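# Fork the loose switch onto the yellow-taped rack rails

## Task

With the fork, carry the unscrewed switch and slide it all the way in on the rack rail pair marked with yellow tape. The rack is free-standing: it must not tilt beyond a slight amount, and it must finish in its original spot.

## Robot and tools

ROBOT. There is one six-joint arm (Elite-style, UR-like chain). Its URDF root sits at (0, 0, +0.094) m in the scene frame with a near-identity orientation. Joint positions are listed from base to wrist: shoulder pan, shoulder lift, elbow, wrist 1, wrist 2, wrist 3. The tool is a rigid steel fork with no motor or sensor, so no call has a gripper value. It has two flat blades 240 mm long, 30 mm wide and 8 mm thick, 110 mm apart, pointing along the tool point's -y axis. The load rests on faces that look along tool -z, so the blades are level when tool +z points straight down. If the blades tip nose-down, the load slides off. The tool point is between the tines at mid-length, on the load face. The blade noses are 120 mm from it toward tool -y, the upright back legs 120 mm toward +y. A block about 10 cm long juts from the last joint's axis toward fork -y and rotates with the fork.

FRAMES. Everything uses the scene frame. Its origin is on the table top under the base, +z is up, and +y is to the left when looking along +x. Offsets run along scene axes. Rotations are a rotation vector (rx, ry, rz) applied about the Hand target's position. Reported tool point pose and orientation may be off by a few centimetres, more at long reach.

execute_actions(actions, cameras). actions is a list of actions. Each action is up to 15 rows, one per 1/30 s step. If fewer rows are given, the last row is held until 15 steps. Each row has 6 numbers in [-1, 1]: dx, dy, dz, rx, ry, rz. A row is an offset, not a pose. Every row in an action is measured from the Hand target as it was when that action began, not from the previous row. A new action starts from the updated Hand target, so repeating an offset keeps moving. Scale: 1.0 = 0.6 m for translation, 180 degrees for rotation. A translation longer than 1.0 in total is shortened along its direction. An empty actions list returns a status report with all cameras. cameras: ["all"], [] for none, or names from cam_head_left, cam_head_right, cam_wrist. An unknown name invalidates the call.

move(target, speed, blend, blocking, cameras). Drives the tool point in a straight line. target is one 6-number row, same scale and layout as above, as an offset from the current Hand target. It can also be a list of up to 15 rows, all offset from that same starting Hand target, sharing a 10 s budget. speed is the top path speed in m/s, 0.002 to 3.2, default 0.25; rotation is capped at twice that in rad/s. It can be one value or one per target. blend, in metres, rounds corners between listed targets; 0 (default) stops at each one. blocking=false returns after about 0.5 s while the motion continues. Paths shorter than 0.5 s are stretched; paths longer than 10 s stop early. The path ignores obstacles. Faster moves lag and overshoot more, especially with the arm nearly straight. Do not route near the base, since that can flip the shoulder posture; go around it instead. The result adds a move: line. done means resting within 3 mm and 2 degrees of target. off_target, moving, held or fault are the other endings. None of these says whether something is touched. limits=paced means the pose was clipped; limits=held means steps were withheld.

wait(seconds 0 to 10) lets time pass holding the last command; it ends early if a running move finishes. stop() brakes a running move, needing more room at higher speed. zoom_image(camera, region=[x0,y0,x1,y1] pixels, at most 504 by 504) magnifies part of that camera's latest image. read_manual gives only licence texts. finished_scene(scene=current number) ends the scene for good; call it only once the switch sits fully in on the taped rails without the robot's help.

CONTROL DETAILS. Commanded orientation is clipped to within 32 degrees of the measured one each step. The arm may not reach a pose in one action; the Hand target line shows the clipped command that the next offsets start from. The tool point often rests short of it, and waiting does not fix that. Resend, or add the remaining gap as an offset. Motion trails commands by about 0.15 s. A heavier load makes the tool sag and tilt; compare the reported pose with the commanded one and correct it. To stop pushing on something, command the target back beyond the current tool point. A blocked arm keeps pressing until moved away.

SAFETY. The arm is stiff: aiming even slightly past a solid contact can trigger a fault. A fault stops the arm for 10 s and happens when contact torque reaches a joint limit (shoulder pan 293, shoulder lift 293, elbow 133, each wrist 49.8 N m; held weight counts) or when net external force reaches about 150 N (±25). Joint torque readings are total drive output including arm weight and have offsets and noise. Heat rises when holding loads, reaching far or pushing into unreachable poses. MOTOR HOT appears at 70 °C; at 85 °C the brakes lock for 30 to 60 s or more. Avoid dropping the switch, releasing it while it moves, or striking anything. Anything that falls off the table, or is left off it, fails the task. Push the rack gently or not at all; it is loose and must not tip or shift. Loose objects may be nudged by outside disturbances. The scene keeps running while you compose replies, so a running move continues then.

CAMERAS. cam_head_left and cam_head_right are fixed on one bar; cam_wrist rides the hand. Each is 672x504. The wrist image can lag the arm slightly while moving.

Each tool is called after "Request:" by a JSON object that holds its "op" and its "data".

## Session

Request:
{"op": "execute_actions", "data": {"actions": []}}

Scene clock: 0.00 s.
end_effector_position=(+0.6600, +0.2529, +0.3169) end_effector_quat_wxyz=(+0.049, +0.971, +0.235, +0.002)
Joint positions: [3.144 -1.402 1.911 -2.097 -1.658 1.049]
Joint velocities: within noise
Joint torques (N m): no reading
Hand target: +0.6600, +0.2529, +0.3169; +0.049, +0.971, +0.235, +0.002

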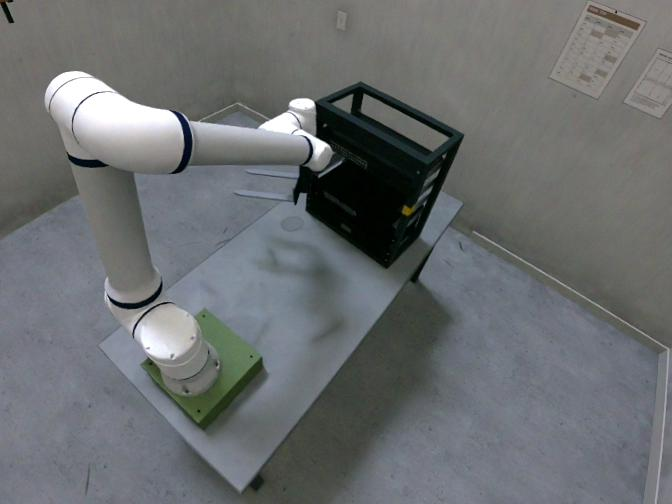

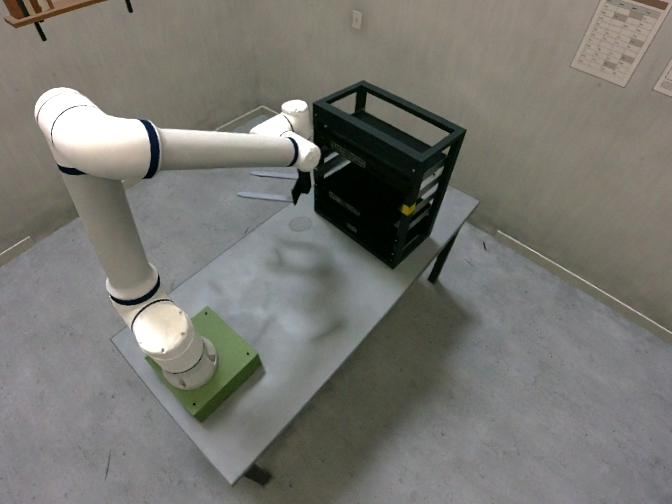

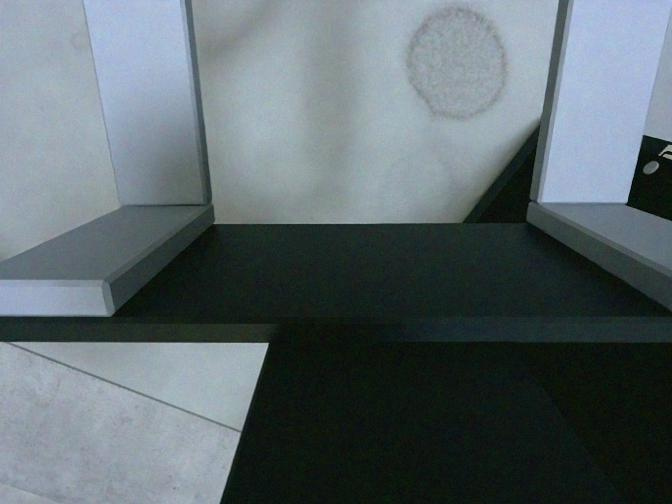

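Request:
{"op": "zoom_image", "data": {"camera": "cam_head_right", "region": [230, 60, 490, 280]}}

Request:
{"op": "zoom_image", "data": {"camera": "cam_head_left", "region": [220, 60, 480, 280]}}

Scaled by 1.938.

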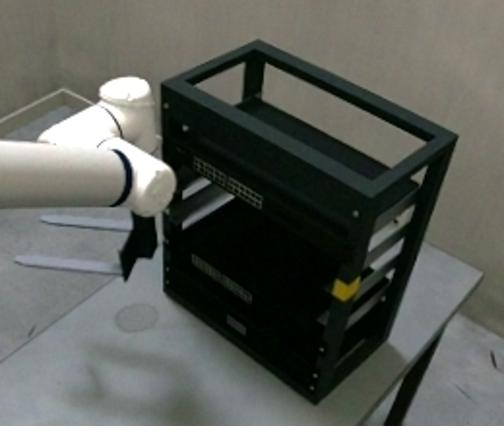

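Scaled by 1.938.

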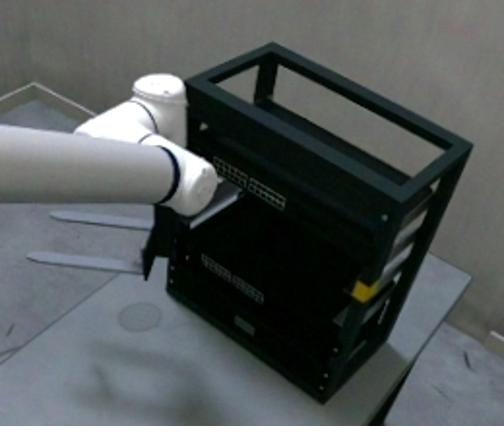

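Request:
{"op": "move", "data": {"target": [[-0.183,-0.1,0.222,0,0,0],[-0.183,-0.4215,0.222,0.5196,-0.3237,-0.4774]], "speed": 0.4, "cameras": ["all"], "blend": 0.05}}

Scene clock: 51.40 s.
end_effector_position=(+0.5484, +0.0585, +0.4512) end_effector_quat_wxyz=(-0.384, +0.781, -0.306, +0.387)
Joint positions: [2.137 -1.944 2.836 -2.692 -0.439 1.419]
Joint torques (N m): [10.08 -15.15 -71.55 -3.92 4.61 -2.02]
Hand target: +0.5483, +0.0585, +0.4512; -0.384, +0.781, -0.306, +0.387 (not the last commanded pose)
Off the commanded pose: 0.059 m, 44 deg.
move: held (a check stopped the path); path passed 1 of 2 targets; limits=held
pose unreachable: on one or more control steps of this call, first in action 0 (counted from 0), an arm could not follow its commanded pose, so it was not sent that pose on those steps. It may still have moved: this result reports where it is.
cause: moving toward the commanded pose would bring two parts of the arm too close to each other (joints 3 (elbow) and 4 (wrist 1) lie between them).
camera_calibration:
cam_wrist: T_world_to_cam=[[0.53338, -0.771026, 0.347887, -0.394765], [-0.461046, -0.609808, -0.644648, 0.450664], [0.709184, 0.183451, -0.680738, 0.00189732], [0, 0, 0, 1]] pos_world=[0.416992, -0.0299037, 0.429145]

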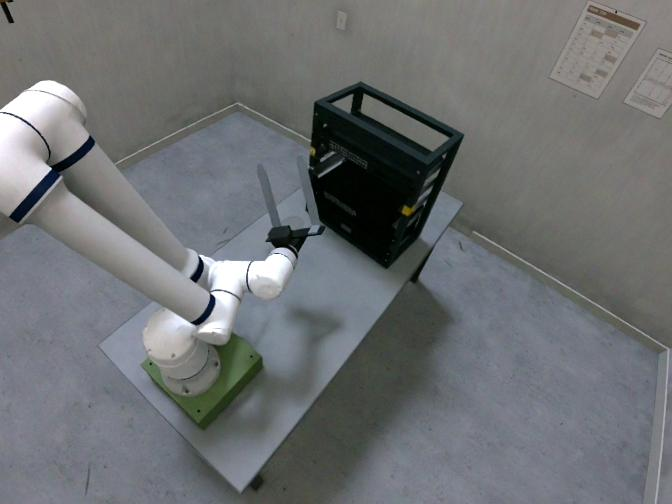

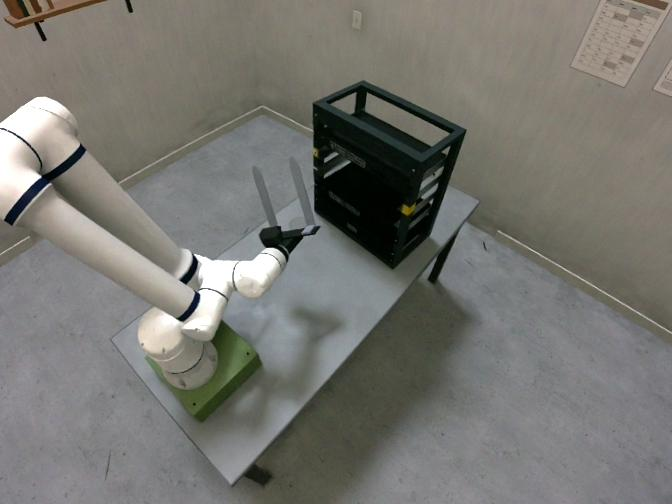

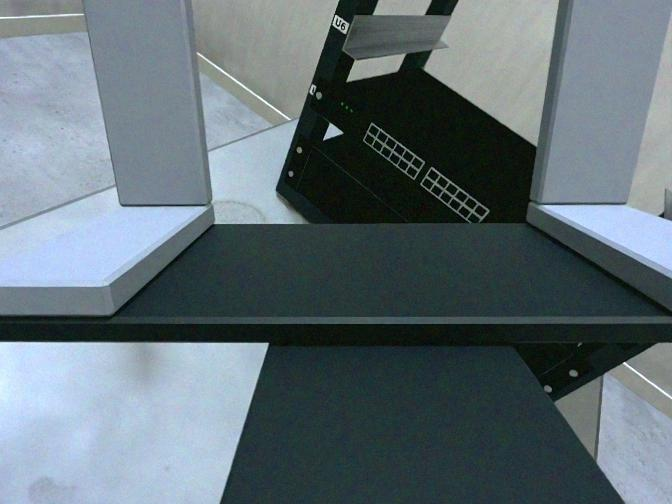

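Request:
{"op": "move", "data": {"target": [0.0,-0.68,0,0.18,-0.048,0.0455], "speed": 0.4, "cameras": ["cam_wrist"]}}

Scene clock: 62.50 s.
end_effector_position=(+0.5483, -0.3495, +0.4512) end_effector_quat_wxyz=(+0.634, -0.632, +0.316, -0.315)
Joint positions: [1.862 -1.187 2.082 -0.905 -0.4 0.024]
Joint torques (N m): [10.54 -56.13 -59.04 6.22 -2.21 -2.14]
Hand target: +0.5483, -0.3495, +0.4512; +0.634, -0.631, +0.316, -0.315
Off the commanded pose: 0.000 m, 0 deg.
move: done
camera_calibration:
cam_wrist: T_world_to_cam=[[0.622113, -0.782778, -0.0153203, -0.598294], [-0.278157, -0.202689, -0.938907, 0.376601], [0.73185, 0.588367, -0.343831, 0.0538294], [0, 0, 0, 1]] pos_world=[0.437566, -0.42367, 0.362936]
Images, in order (width x height): cam_wrist 672x504.

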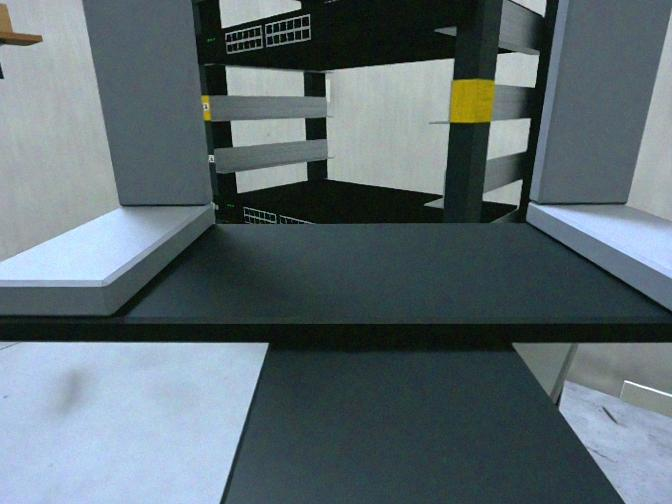

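Request:
{"op": "zoom_image", "data": {"camera": "cam_wrist", "region": [190, 0, 560, 225]}}

Request:
{"op": "move", "data": {"target": [0.0,0.0,0.2,0,0,0], "speed": 0.4, "cameras": ["cam_wrist"]}}

Request:
{"op": "zoom_image", "data": {"camera": "cam_wrist", "region": [190, 0, 560, 225]}}

Request:
{"op": "move", "data": {"target": [0.0,0.0,-0.4,0,0,0], "speed": 0.4, "cameras": ["cam_wrist"]}}

Request:
{"op": "zoom_image", "data": {"camera": "cam_wrist", "region": [190, 0, 560, 225]}}

Scaled by 1.362.

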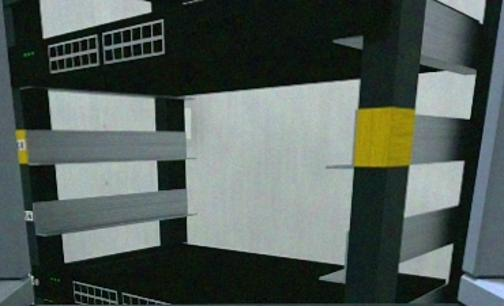

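Scene clock: 70.17 s.
end_effector_position=(+0.5483, -0.3495, +0.5710) end_effector_quat_wxyz=(+0.634, -0.631, +0.316, -0.315)
Joint positions: [1.864 -1.339 2.008 -0.678 -0.398 0.024]
Joint torques (N m): [9.91 -79.98 -70.14 6.62 1.99 -2.49]
Hand target: +0.5483, -0.3495, +0.5712; +0.634, -0.631, +0.316, -0.315
Off the commanded pose: 0.000 m, 0 deg.
move: done
camera_calibration:
cam_wrist: T_world_to_cam=[[0.622184, -0.782721, -0.0153038, -0.596472], [-0.278045, -0.202659, -0.938946, 0.489159], [0.731832, 0.588452, -0.343723, 0.0950467], [0, 0, 0, 1]] pos_world=[0.437566, -0.42367, 0.482836]
Images, in order (width x height): cam_wrist 672x504.

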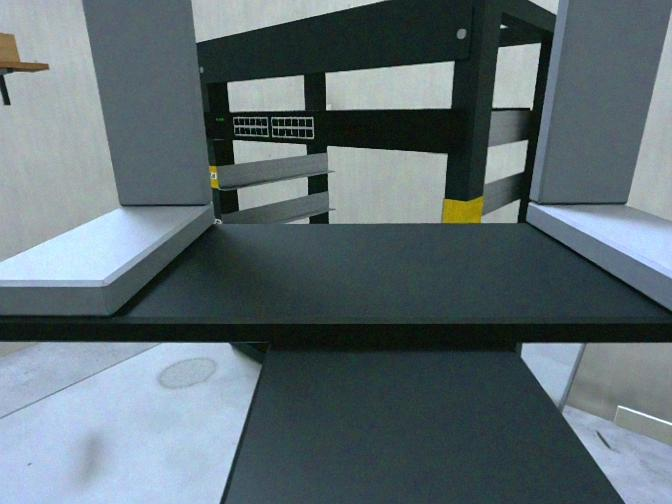

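Scaled by 1.362.

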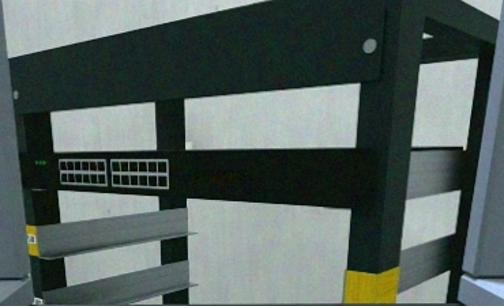

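Scene clock: 71.60 s.
end_effector_position=(+0.5483, -0.3495, +0.3313) end_effector_quat_wxyz=(+0.634, -0.631, +0.316, -0.316)
Joint positions: [1.859 -0.998 2.11 -1.121 -0.403 0.024]
Joint torques (N m): [-21.51 -63.83 -18.83 1.6 -2.44 3.15]
Hand target: +0.5483, -0.3495, +0.3312; +0.634, -0.631, +0.316, -0.315
Off the commanded pose: 0.000 m, 0 deg.
move: done
camera_calibration:
cam_wrist: T_world_to_cam=[[0.622202, -0.782709, -0.0152452, -0.600159], [-0.277938, -0.202653, -0.938979, 0.263963], [0.731858, 0.588472, -0.343636, 0.0125975], [0, 0, 0, 1]] pos_world=[0.437566, -0.42367, 0.243036]
Images, in order (width x height): cam_wrist 672x504.

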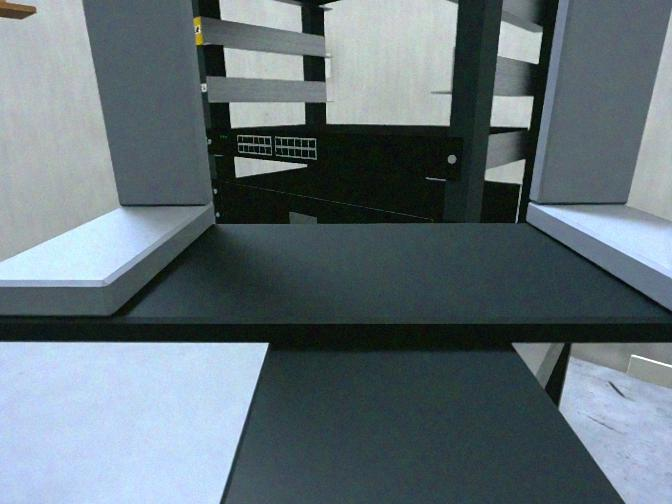

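Scaled by 1.362.

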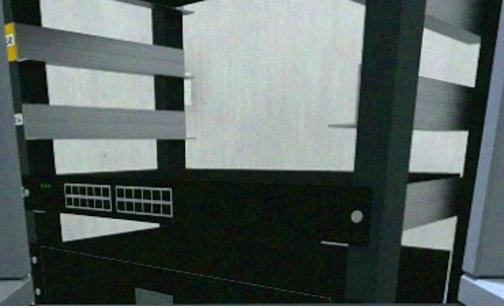

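Request:
{"op": "move", "data": {"target": [[0.12,0.3,0.5,0,0,-0.15],[0.1,0.6,0.5,0,0,-0.25],[0.0,0.97,0.25,0,0,-0.4097]], "speed": 0.4, "blend": 0.05, "cameras": ["cam_wrist"]}}

Request:
{"op": "zoom_image", "data": {"camera": "cam_wrist", "region": [190, 0, 560, 225]}}

Scene clock: 131.00 s.
end_effector_position=(+0.5492, +0.2032, +0.4988) end_effector_quat_wxyz=(+0.366, -0.399, +0.589, -0.600)
Joint positions: [3.607 -1.546 2.403 -0.816 2.417 -0.016]
Joint torques (N m): [-23.76 -58.74 -46 -1.98 -2.09 -2.31]
Hand target: +0.5492, +0.2031, +0.4989; +0.366, -0.399, +0.589, -0.600 (not the last commanded pose)
Off the commanded pose: 0.034 m, 13 deg.
move: held (a check stopped the path); limits=held
pose unreachable: on one or more control steps of this call, first in action 0 (counted from 0), an arm could not follow its commanded pose, so it was not sent that pose on those steps. It may still have moved: this result reports where it is.
cause: moving toward the commanded pose would bring two parts of the arm too close to each other (joints 4 (wrist 1) to 6 (wrist 3) lie between them).
camera_calibration:
cam_wrist: T_world_to_cam=[[-0.389502, -0.920392, 0.0341557, 0.393412], [-0.343163, 0.110609, -0.932741, 0.50262], [0.854709, -0.375025, -0.358927, -0.11978], [0, 0, 0, 1]] pos_world=[0.428092, 0.261578, 0.412385]
Images, in order (width x height): cam_wrist 672x504.

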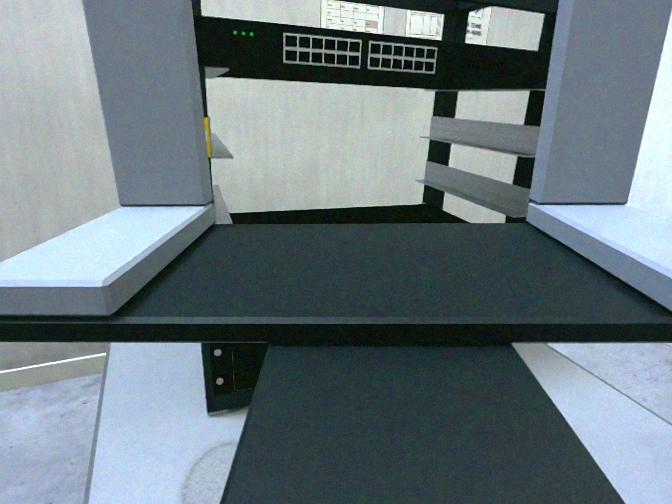

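Scaled by 1.362.

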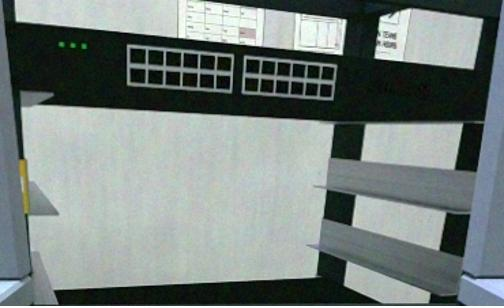

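Request:
{"op": "move", "data": {"target": [0.118,-0.333,0.0,0.0139,-0.0076,0.11], "speed": 0.3, "cameras": ["all"]}}

Request:
{"op": "zoom_image", "data": {"camera": "cam_wrist", "region": [190, 0, 560, 225]}}

Scene clock: 164.00 s.
end_effector_position=(+0.6200, +0.0034, +0.4989) end_effector_quat_wxyz=(+0.479, -0.479, +0.520, -0.520)
Joint positions: [2.697 -1.727 2.581 -0.839 1.162 0]
Joint torques (N m): [-22.66 -12.59 -74.27 -4.35 -2.59 -2.15]
Hand target: +0.6200, +0.0033, +0.4989; +0.479, -0.479, +0.520, -0.520
Off the commanded pose: 0.000 m, 0 deg.
move: done
camera_calibration:
cam_wrist: T_world_to_cam=[[-0.0548227, -0.998405, -0.0135136, 0.0536342], [-0.34534, 0.031658, -0.937943, 0.553254], [0.936875, -0.0467538, -0.346525, -0.313402], [0, 0, 0, 1]] pos_world=[0.48762, 0.021381, 0.411044]

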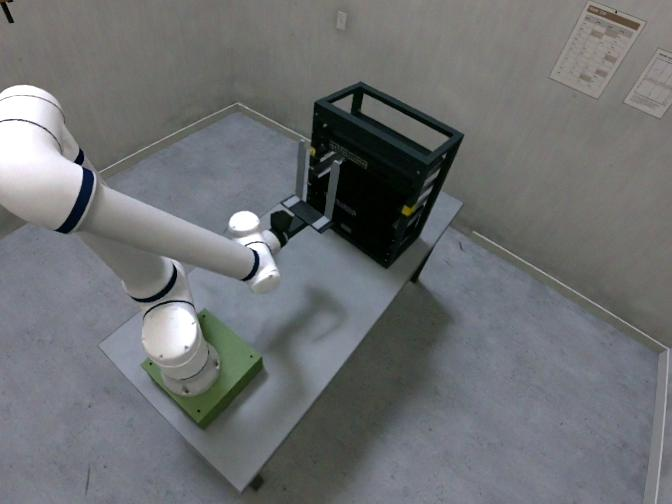

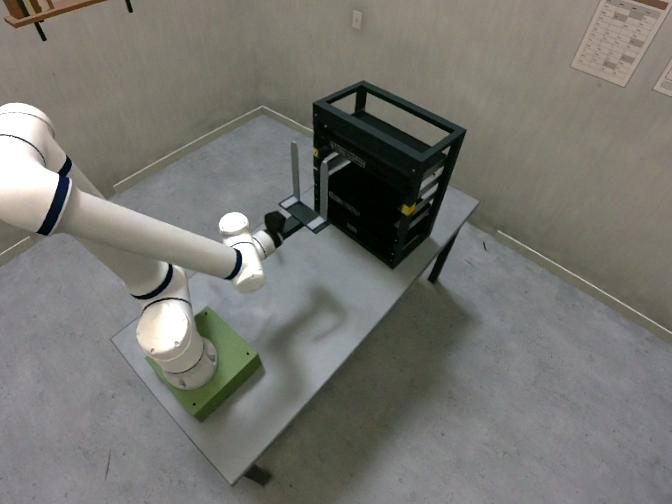

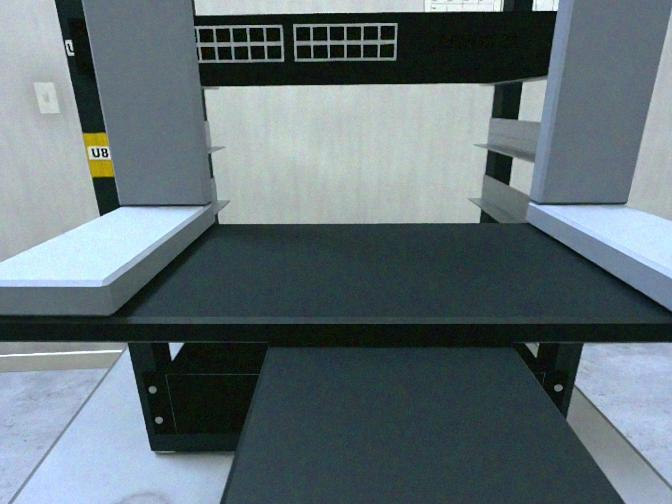

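Scaled by 1.362.

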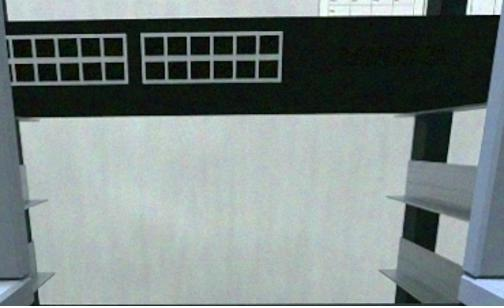

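Request:
{"op": "move", "data": {"target": [0.1175,-0.0125,-0.145,0.038,0.4985,0.0017], "speed": 0.3, "cameras": ["all"]}}

Request:
{"op": "zoom_image", "data": {"camera": "cam_head_right", "region": [230, 60, 490, 280]}}

Request:
{"op": "zoom_image", "data": {"camera": "cam_head_left", "region": [220, 60, 480, 280]}}

Scene clock: 191.73 s.
end_effector_position=(+0.6905, -0.0042, +0.4119) end_effector_quat_wxyz=(+0.001, +0.681, -0.732, +0.001)
Joint positions: [2.865 -1.405 1.753 1.237 1.57 -0.25]
Joint torques (N m): [9.43 -52.28 -79.4 9 1.45 3.45]
Hand target: +0.6905, -0.0042, +0.4119; +0.001, +0.681, -0.732, +0.001
Off the commanded pose: 0.000 m, 0 deg.
move: done
camera_calibration:
cam_wrist: T_world_to_cam=[[-0.0860475, -0.995983, -0.024758, 0.0749708], [-0.935314, 0.0721959, 0.346374, 0.374794], [-0.343195, 0.0529611, -0.93777, 0.717807], [0, 0, 0, 1]] pos_world=[0.60335, 0.00959516, 0.545175]

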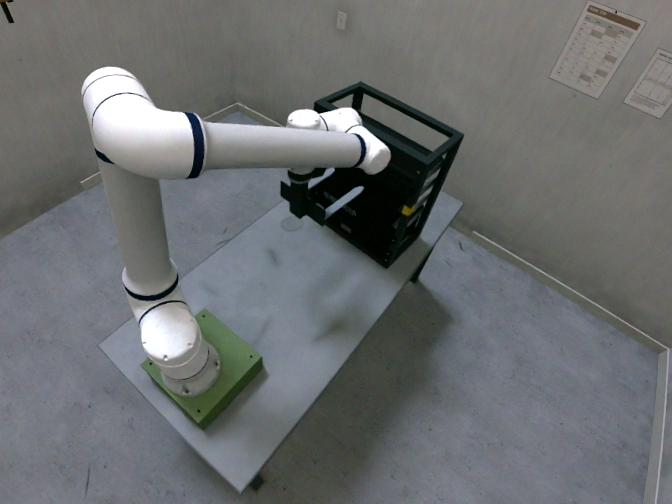

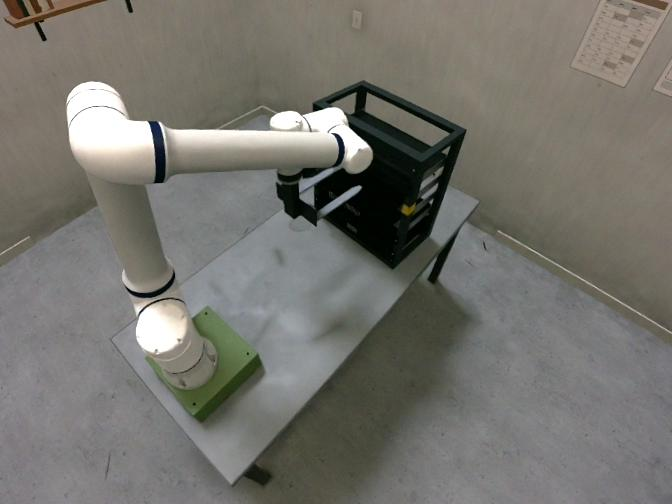

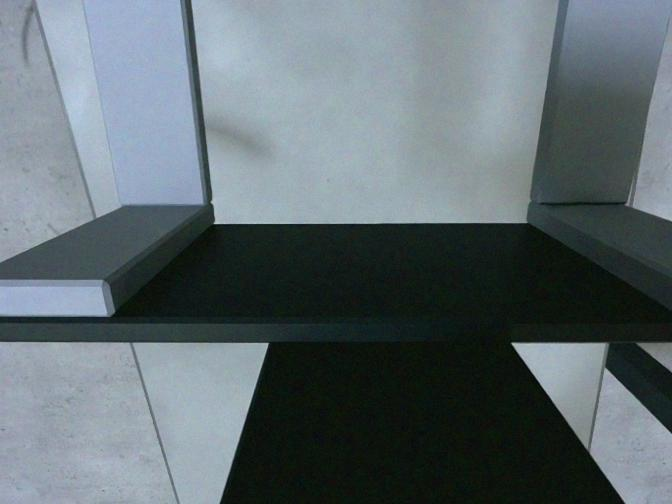

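Scaled by 1.938.

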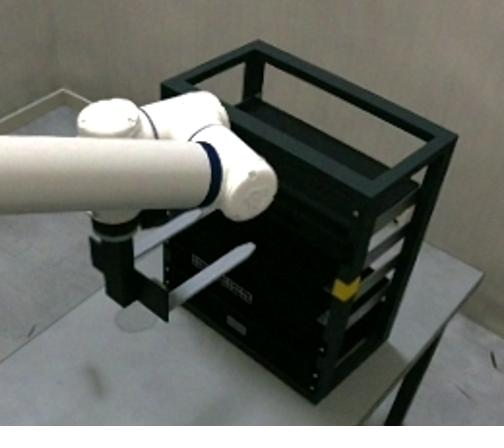

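Scaled by 1.938.

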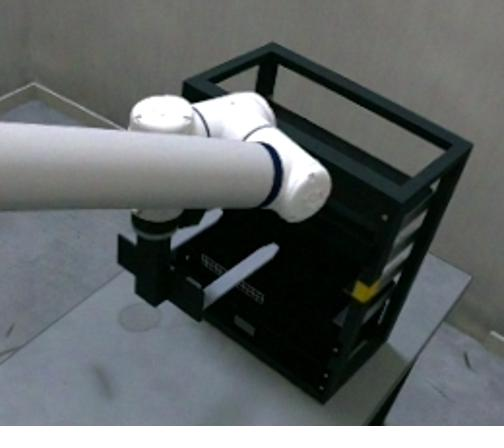

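Request:
{"op": "move", "data": {"target": [-0.1175,0.0125,0.145,-0.038,-0.4985,-0.0017], "speed": 0.4}}

Request:
{"op": "move", "data": {"target": [[0.0,-0.2,0.1,0,0,0.09],[-0.08,-0.5833,-0.06,0,0,0.232]], "speed": 0.4, "blend": 0.05}}

Scene clock: 211.23 s.
end_effector_position=(+0.6200, +0.0033, +0.4989) end_effector_quat_wxyz=(+0.479, -0.479, +0.520, -0.520) end_effector_velocity=(+0.000, +0.000, +0.000) end_effector_angular_velocity=(-0.001, -0.002, +0.000)
Joint positions: [2.697 -1.727 2.581 -0.839 1.161 0]
Joint velocities: [0.001 0.002 0 -0.005 0.001 0.001]
Joint torques (N m): [10.14 -14.01 -49.74 -9.23 1.87 3.3]
Hand target: +0.6200, +0.0033, +0.4989; +0.479, -0.479, +0.520, -0.520
Off the commanded pose: 0.000 m, 0 deg.
move: done

Scene clock: 213.07 s.
end_effector_position=(+0.5720, -0.3466, +0.4629) end_effector_quat_wxyz=(+0.633, -0.633, +0.315, -0.315)
Joint positions: [1.901 -1.192 2.057 -0.883 -0.363 0.031]
Joint torques (N m): [-7.73 -62.11 -60.1 6.45 -1.77 -2.19]
Hand target: +0.5720, -0.3466, +0.4629; +0.633, -0.633, +0.315, -0.315
Off the commanded pose: 0.000 m, 0 deg.
move: done

Request:
{"op": "move", "data": {"target": [0.0,0.0,0.0,-0.3,0.4,0], "speed": 0.4, "cameras": []}}

Scene clock: 218.17 s.
end_effector_position=(+0.5720, -0.3467, +0.4629) end_effector_quat_wxyz=(-0.001, +0.894, -0.447, -0.002)
Joint positions: [2.144 -1.661 1.923 -1.816 -1.579 1.454]
Joint torques (N m): [9.68 -37.42 -97.64 -3.45 -1 3.15]
Hand target: +0.5720, -0.3466, +0.4629; -0.001, +0.894, -0.447, -0.002
Off the commanded pose: 0.000 m, 0 deg.
move: done
No camera images: "cameras" was empty.

Request:
{"op": "move", "data": {"target": [0.1643,0.5732,-0.0848,0,0,-0.2293], "speed": 0.35, "cameras": ["all"]}}

Request:
{"op": "zoom_image", "data": {"camera": "cam_head_right", "region": [230, 60, 490, 280]}}

Request:
{"op": "zoom_image", "data": {"camera": "cam_head_left", "region": [220, 60, 480, 280]}}

Scene clock: 225.13 s.
end_effector_position=(+0.6706, -0.0028, +0.4120) end_effector_quat_wxyz=(-0.001, +0.679, -0.734, -0.001)
Joint positions: [2.853 -1.836 2.152 -1.871 -1.565 2.883]
Joint torques (N m): [9.89 -18 -98.82 -10.39 -2.07 3.2]
Hand target: +0.6706, -0.0027, +0.4120; -0.001, +0.679, -0.734, -0.001
Off the commanded pose: 0.000 m, 0 deg.
move: done
camera_calibration:
cam_wrist: T_world_to_cam=[[-0.0900958, -0.995459, -0.0307181, 0.0798625], [-0.934989, 0.0739184, 0.346889, 0.355641], [-0.343043, 0.0599743, -0.937403, 0.710765], [0, 0, 0, 1]] pos_world=[0.583539, 0.0105837, 0.545359]

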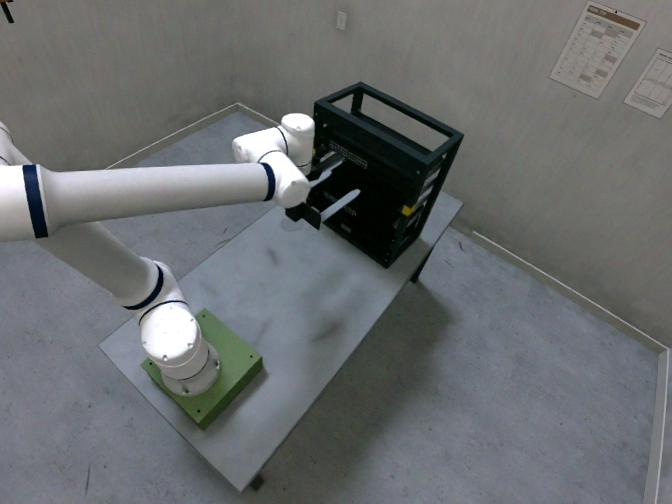

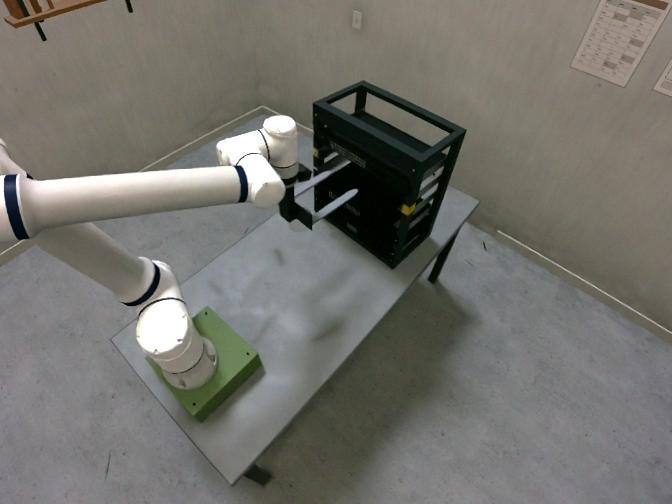

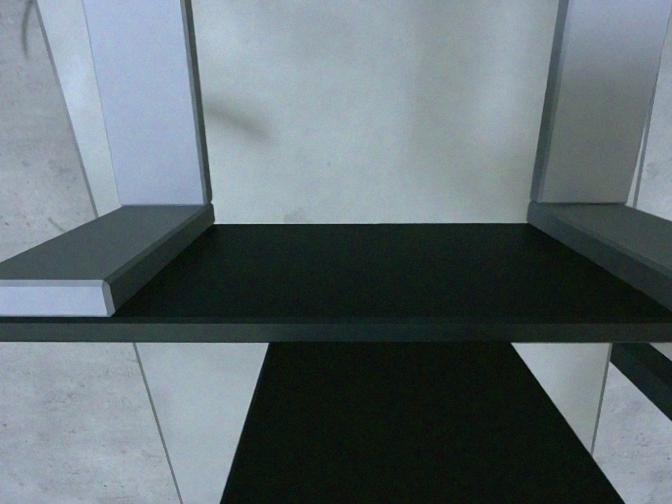

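Scaled by 1.938.

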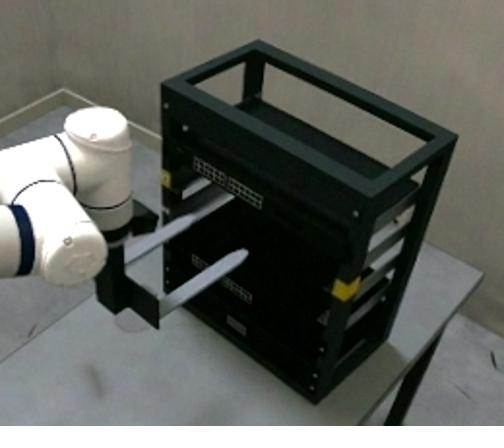

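Scaled by 1.938.

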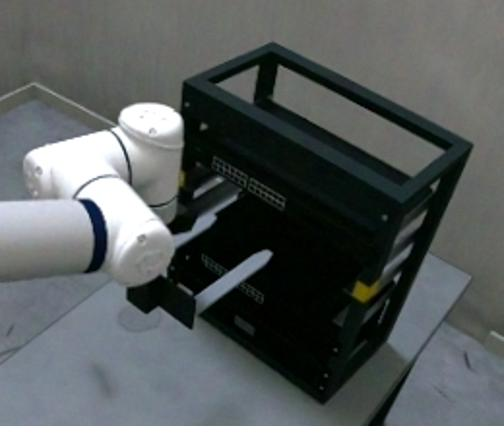

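Request:
{"op": "zoom_image", "data": {"camera": "cam_head_left", "region": [300, 130, 440, 230]}}

Request:
{"op": "zoom_image", "data": {"camera": "cam_head_right", "region": [290, 130, 430, 230]}}

Scaled by 3.600.

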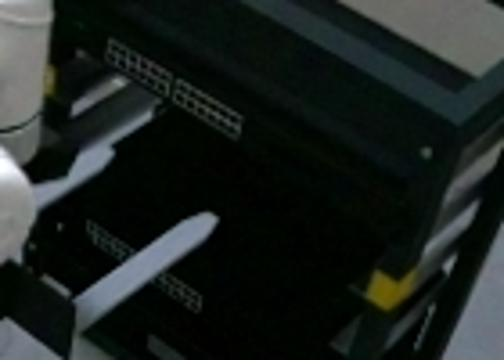

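Scaled by 3.600.

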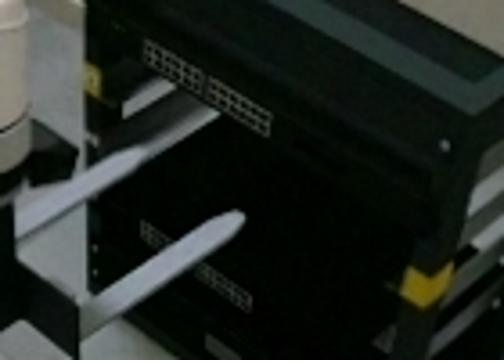

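Request:
{"op": "move", "data": {"target": [[0.02,-0.0015,-0.02,0,0,0],[0.392,-0.0302,-0.02,0,0,0]], "speed": 0.15, "cameras": ["all"]}}

Request:
{"op": "zoom_image", "data": {"camera": "cam_head_left", "region": [260, 70, 470, 280]}}

Request:
{"op": "zoom_image", "data": {"camera": "cam_head_right", "region": [260, 70, 470, 280]}}

Scene clock: 249.33 s.
end_effector_position=(+0.9056, -0.0208, +0.4000) end_effector_quat_wxyz=(-0.001, +0.679, -0.734, -0.001)
Joint positions: [2.935 -1.417 1.789 -1.927 -1.564 2.966]
Joint torques (N m): [9.1 -64.99 -97.03 -5.48 -1.25 3.35]
Hand target: +0.9058, -0.0208, +0.4000; -0.001, +0.679, -0.734, -0.001
Off the commanded pose: 0.000 m, 0 deg.
move: done
camera_calibration:
cam_wrist: T_world_to_cam=[[-0.0901893, -0.995452, -0.0306845, 0.0827072], [-0.93498, 0.0740177, 0.346891, 0.580856], [-0.343042, 0.0599753, -0.937403, 0.781216], [0, 0, 0, 1]] pos_world=[0.818539, -0.00751632, 0.533359]

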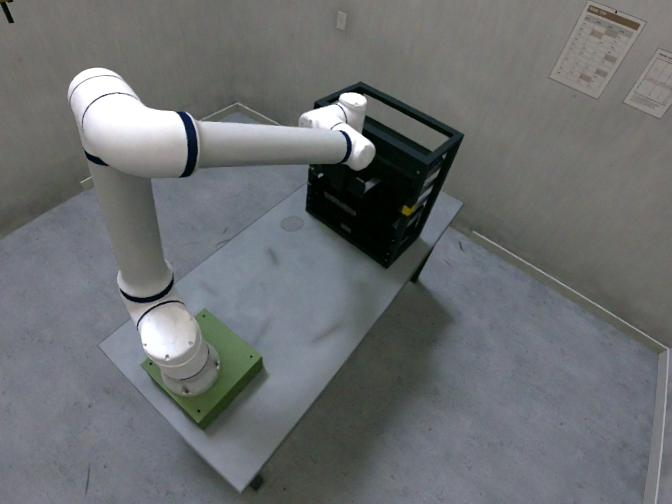

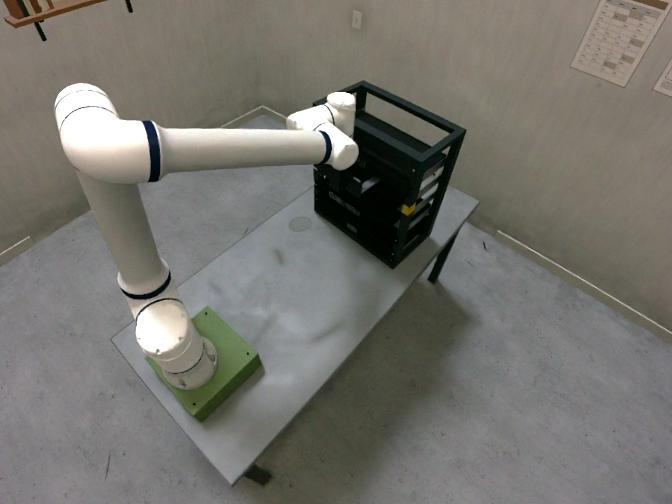

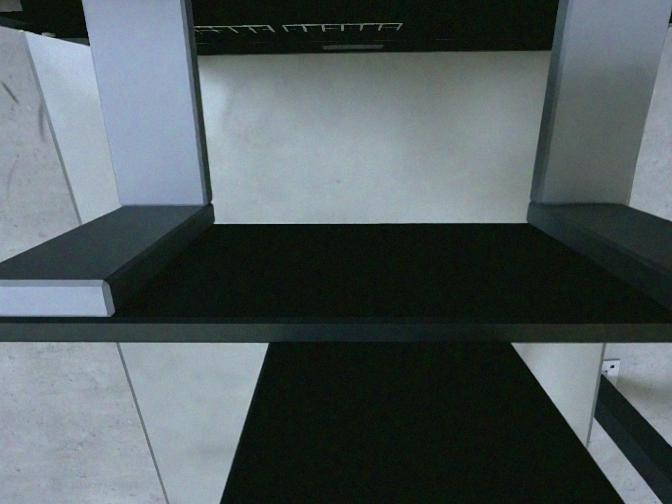

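Scaled by 2.400.

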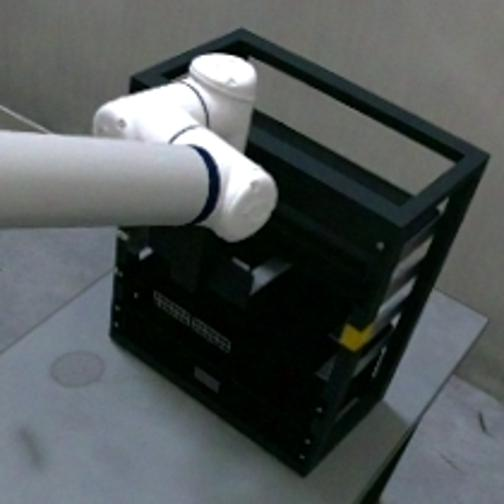

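Scaled by 2.400.

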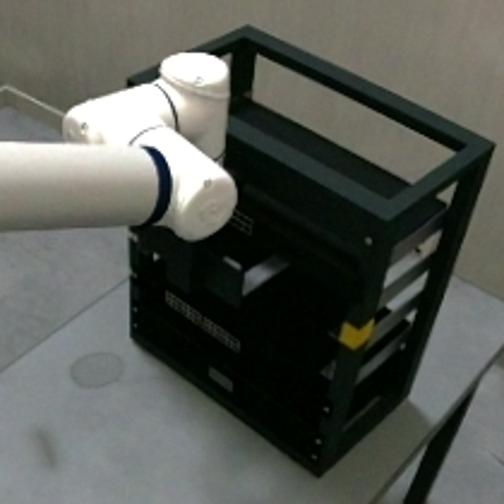

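Request:
{"op": "move", "data": {"target": [0.0,0.0,0.03333,0,0,0], "speed": 0.1}}

Request:
{"op": "move", "data": {"target": [0.0,0.0,0.006667,0,0,0], "speed": 0.03}}

Request:
{"op": "move", "data": {"target": [0.0,0.0,0.006667,0,0,0], "speed": 0.03}}

Request:
{"op": "move", "data": {"target": [0.0,0.0,0.006667,0,0,0], "speed": 0.03, "cameras": ["cam_wrist"]}}

Scene clock: 260.90 s.
end_effector_position=(+0.9058, -0.0208, +0.4198) end_effector_quat_wxyz=(-0.001, +0.679, -0.734, -0.001)
Joint positions: [2.935 -1.428 1.764 -1.891 -1.564 2.966]
Joint torques (N m): [-13.19 -90.02 -98.13 -5.18 -1.2 -1.49]
Hand target: +0.9058, -0.0208, +0.4200; -0.001, +0.679, -0.734, -0.001
Off the commanded pose: 0.000 m, 0 deg.
move: done

Scene clock: 261.60 s.
end_effector_position=(+0.9058, -0.0208, +0.4238) end_effector_quat_wxyz=(-0.001, +0.679, -0.734, -0.001)
Joint positions: [2.935 -1.43 1.759 -1.884 -1.564 2.966]
Joint torques (N m): [-16.42 -91.39 -98.29 -5.22 -1.12 -1.71]
Hand target: +0.9058, -0.0208, +0.4240; -0.001, +0.679, -0.734, -0.001
Off the commanded pose: 0.000 m, 0 deg.
move: done

Scene clock: 262.30 s.
end_effector_position=(+0.9058, -0.0208, +0.4278) end_effector_quat_wxyz=(-0.001, +0.679, -0.734, -0.001)
Joint positions: [2.935 -1.432 1.754 -1.877 -1.564 2.966]
Joint torques (N m): [-18.18 -90.24 -98.03 -5.15 -1.36 -1.85]
Hand target: +0.9058, -0.0208, +0.4280; -0.001, +0.679, -0.734, -0.001
Off the commanded pose: 0.000 m, 0 deg.
move: done

Scene clock: 263.00 s.
end_effector_position=(+0.9058, -0.0208, +0.4318) end_effector_quat_wxyz=(-0.001, +0.679, -0.734, -0.001)
Joint positions: [2.935 -1.434 1.749 -1.87 -1.564 2.966]
Joint torques (N m): [-21.38 -89.52 -98.11 -4.99 -1.44 -1.91]
Hand target: +0.9058, -0.0208, +0.4320; -0.001, +0.679, -0.734, -0.001
Off the commanded pose: 0.000 m, 0 deg.
move: done
camera_calibration:
cam_wrist: T_world_to_cam=[[-0.0901893, -0.995452, -0.0306845, 0.083701], [-0.93498, 0.0740177, 0.346891, 0.570012], [-0.343042, 0.0599753, -0.937403, 0.811094], [0, 0, 0, 1]] pos_world=[0.818739, -0.00751632, 0.565159]
Images, in order (width x height): cam_wrist 672x504.

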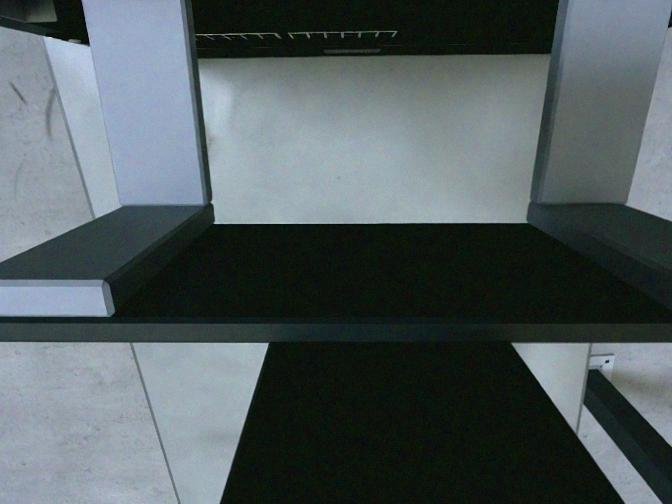

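Request:
{"op": "move", "data": {"target": [0.0,0.0,0.005,0,0,0], "speed": 0.03}}

Request:
{"op": "move", "data": {"target": [0.0,0.0,0.005,0,0,0], "speed": 0.03}}

Request:
{"op": "move", "data": {"target": [0.0,0.0,0.005,0,0,0], "speed": 0.03}}

Scene clock: 268.27 s.
end_effector_position=(+0.9058, -0.0208, +0.4349) end_effector_quat_wxyz=(-0.001, +0.679, -0.734, -0.001)
Joint positions: [2.935 -1.436 1.745 -1.865 -1.564 2.965]
Joint torques (N m): [-22.26 -89.5 -98.39 -5.46 -1.44 -2.32]
Hand target: +0.9058, -0.0208, +0.4350; -0.001, +0.679, -0.734, -0.001
Off the commanded pose: 0.000 m, 0 deg.
move: done

Scene clock: 268.97 s.
end_effector_position=(+0.9058, -0.0208, +0.4379) end_effector_quat_wxyz=(-0.001, +0.679, -0.734, -0.001)
Joint positions: [2.935 -1.437 1.741 -1.86 -1.564 2.965]
Joint torques (N m): [-21.45 -91.4 -99.17 -5.06 -1.23 -1.98]
Hand target: +0.9058, -0.0208, +0.4380; -0.001, +0.679, -0.734, -0.001
Off the commanded pose: 0.000 m, 0 deg.
move: done

Scene clock: 269.67 s.
end_effector_position=(+0.9058, -0.0209, +0.4408) end_effector_quat_wxyz=(-0.001, +0.679, -0.734, -0.002)
Joint positions: [2.935 -1.439 1.737 -1.854 -1.564 2.965]
Joint torques (N m): [-22.68 -107.16 -122.12 -10.77 1.92 -1.59]
Hand target: +0.9058, -0.0208, +0.4410; -0.001, +0.679, -0.734, -0.001
Off the commanded pose: 0.000 m, 0 deg.
move: done

Request:
{"op": "move", "data": {"target": [0.0,0.0,0.005,0,0,0], "speed": 0.03}}

Request:
{"op": "move", "data": {"target": [0.0,0.0,0.005,0,0,0], "speed": 0.03, "cameras": ["all"]}}

Request:
{"op": "zoom_image", "data": {"camera": "cam_head_right", "region": [260, 70, 470, 280]}}

Scene clock: 273.83 s.
end_effector_position=(+0.9058, -0.0208, +0.4438) end_effector_quat_wxyz=(-0.001, +0.679, -0.734, -0.002)
Joint positions: [2.935 -1.44 1.733 -1.849 -1.564 2.965]
Joint torques (N m): [-21.19 -126.51 -143.88 -19.07 2.76 2.26]
Hand target: +0.9058, -0.0208, +0.4440; -0.001, +0.679, -0.734, -0.001
Off the commanded pose: 0.000 m, 0 deg.
move: done

Scene clock: 274.53 s.
end_effector_position=(+0.9058, -0.0208, +0.4468) end_effector_quat_wxyz=(-0.001, +0.679, -0.734, -0.001)
Joint positions: [2.935 -1.441 1.729 -1.844 -1.564 2.965]
Joint torques (N m): [-23.83 -125.25 -143.42 -18.58 2.67 0.52]
Hand target: +0.9058, -0.0208, +0.4470; -0.001, +0.679, -0.734, -0.001
Off the commanded pose: 0.000 m, 0 deg.
move: done
camera_calibration:
cam_wrist: T_world_to_cam=[[-0.0901893, -0.995452, -0.0306845, 0.0841643], [-0.93498, 0.0740177, 0.346891, 0.564774], [-0.343042, 0.0599753, -0.937403, 0.825249], [0, 0, 0, 1]] pos_world=[0.818739, -0.00751632, 0.580259]

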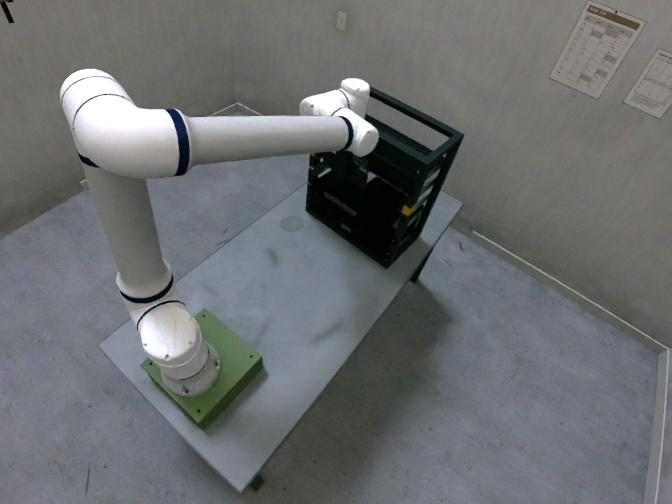

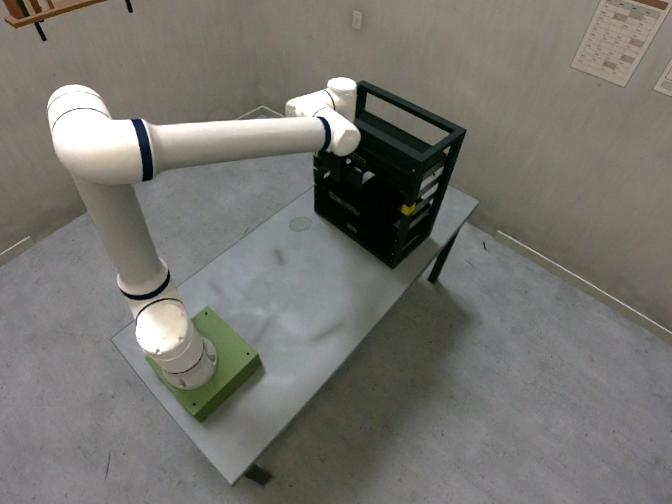

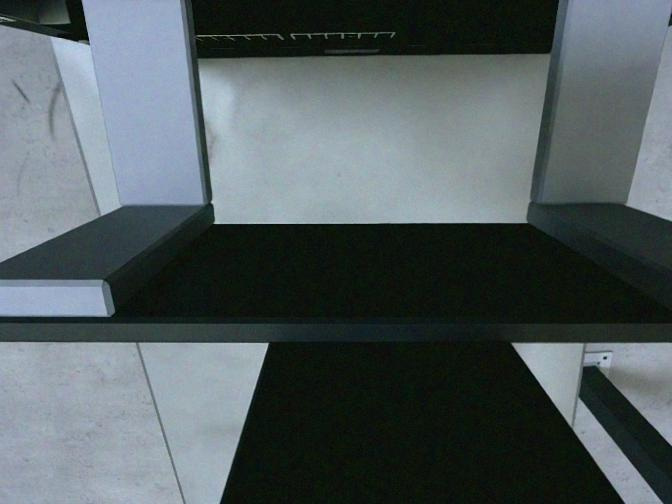

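Scaled by 2.400.

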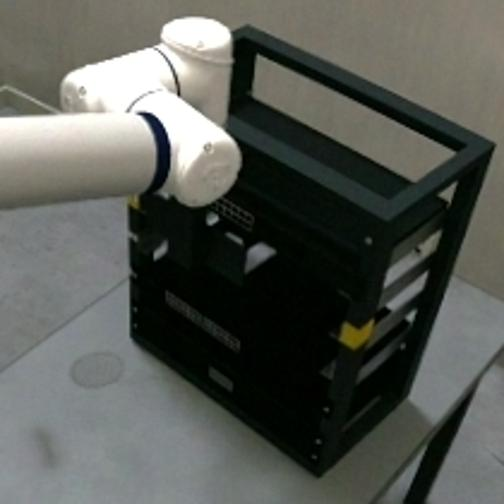

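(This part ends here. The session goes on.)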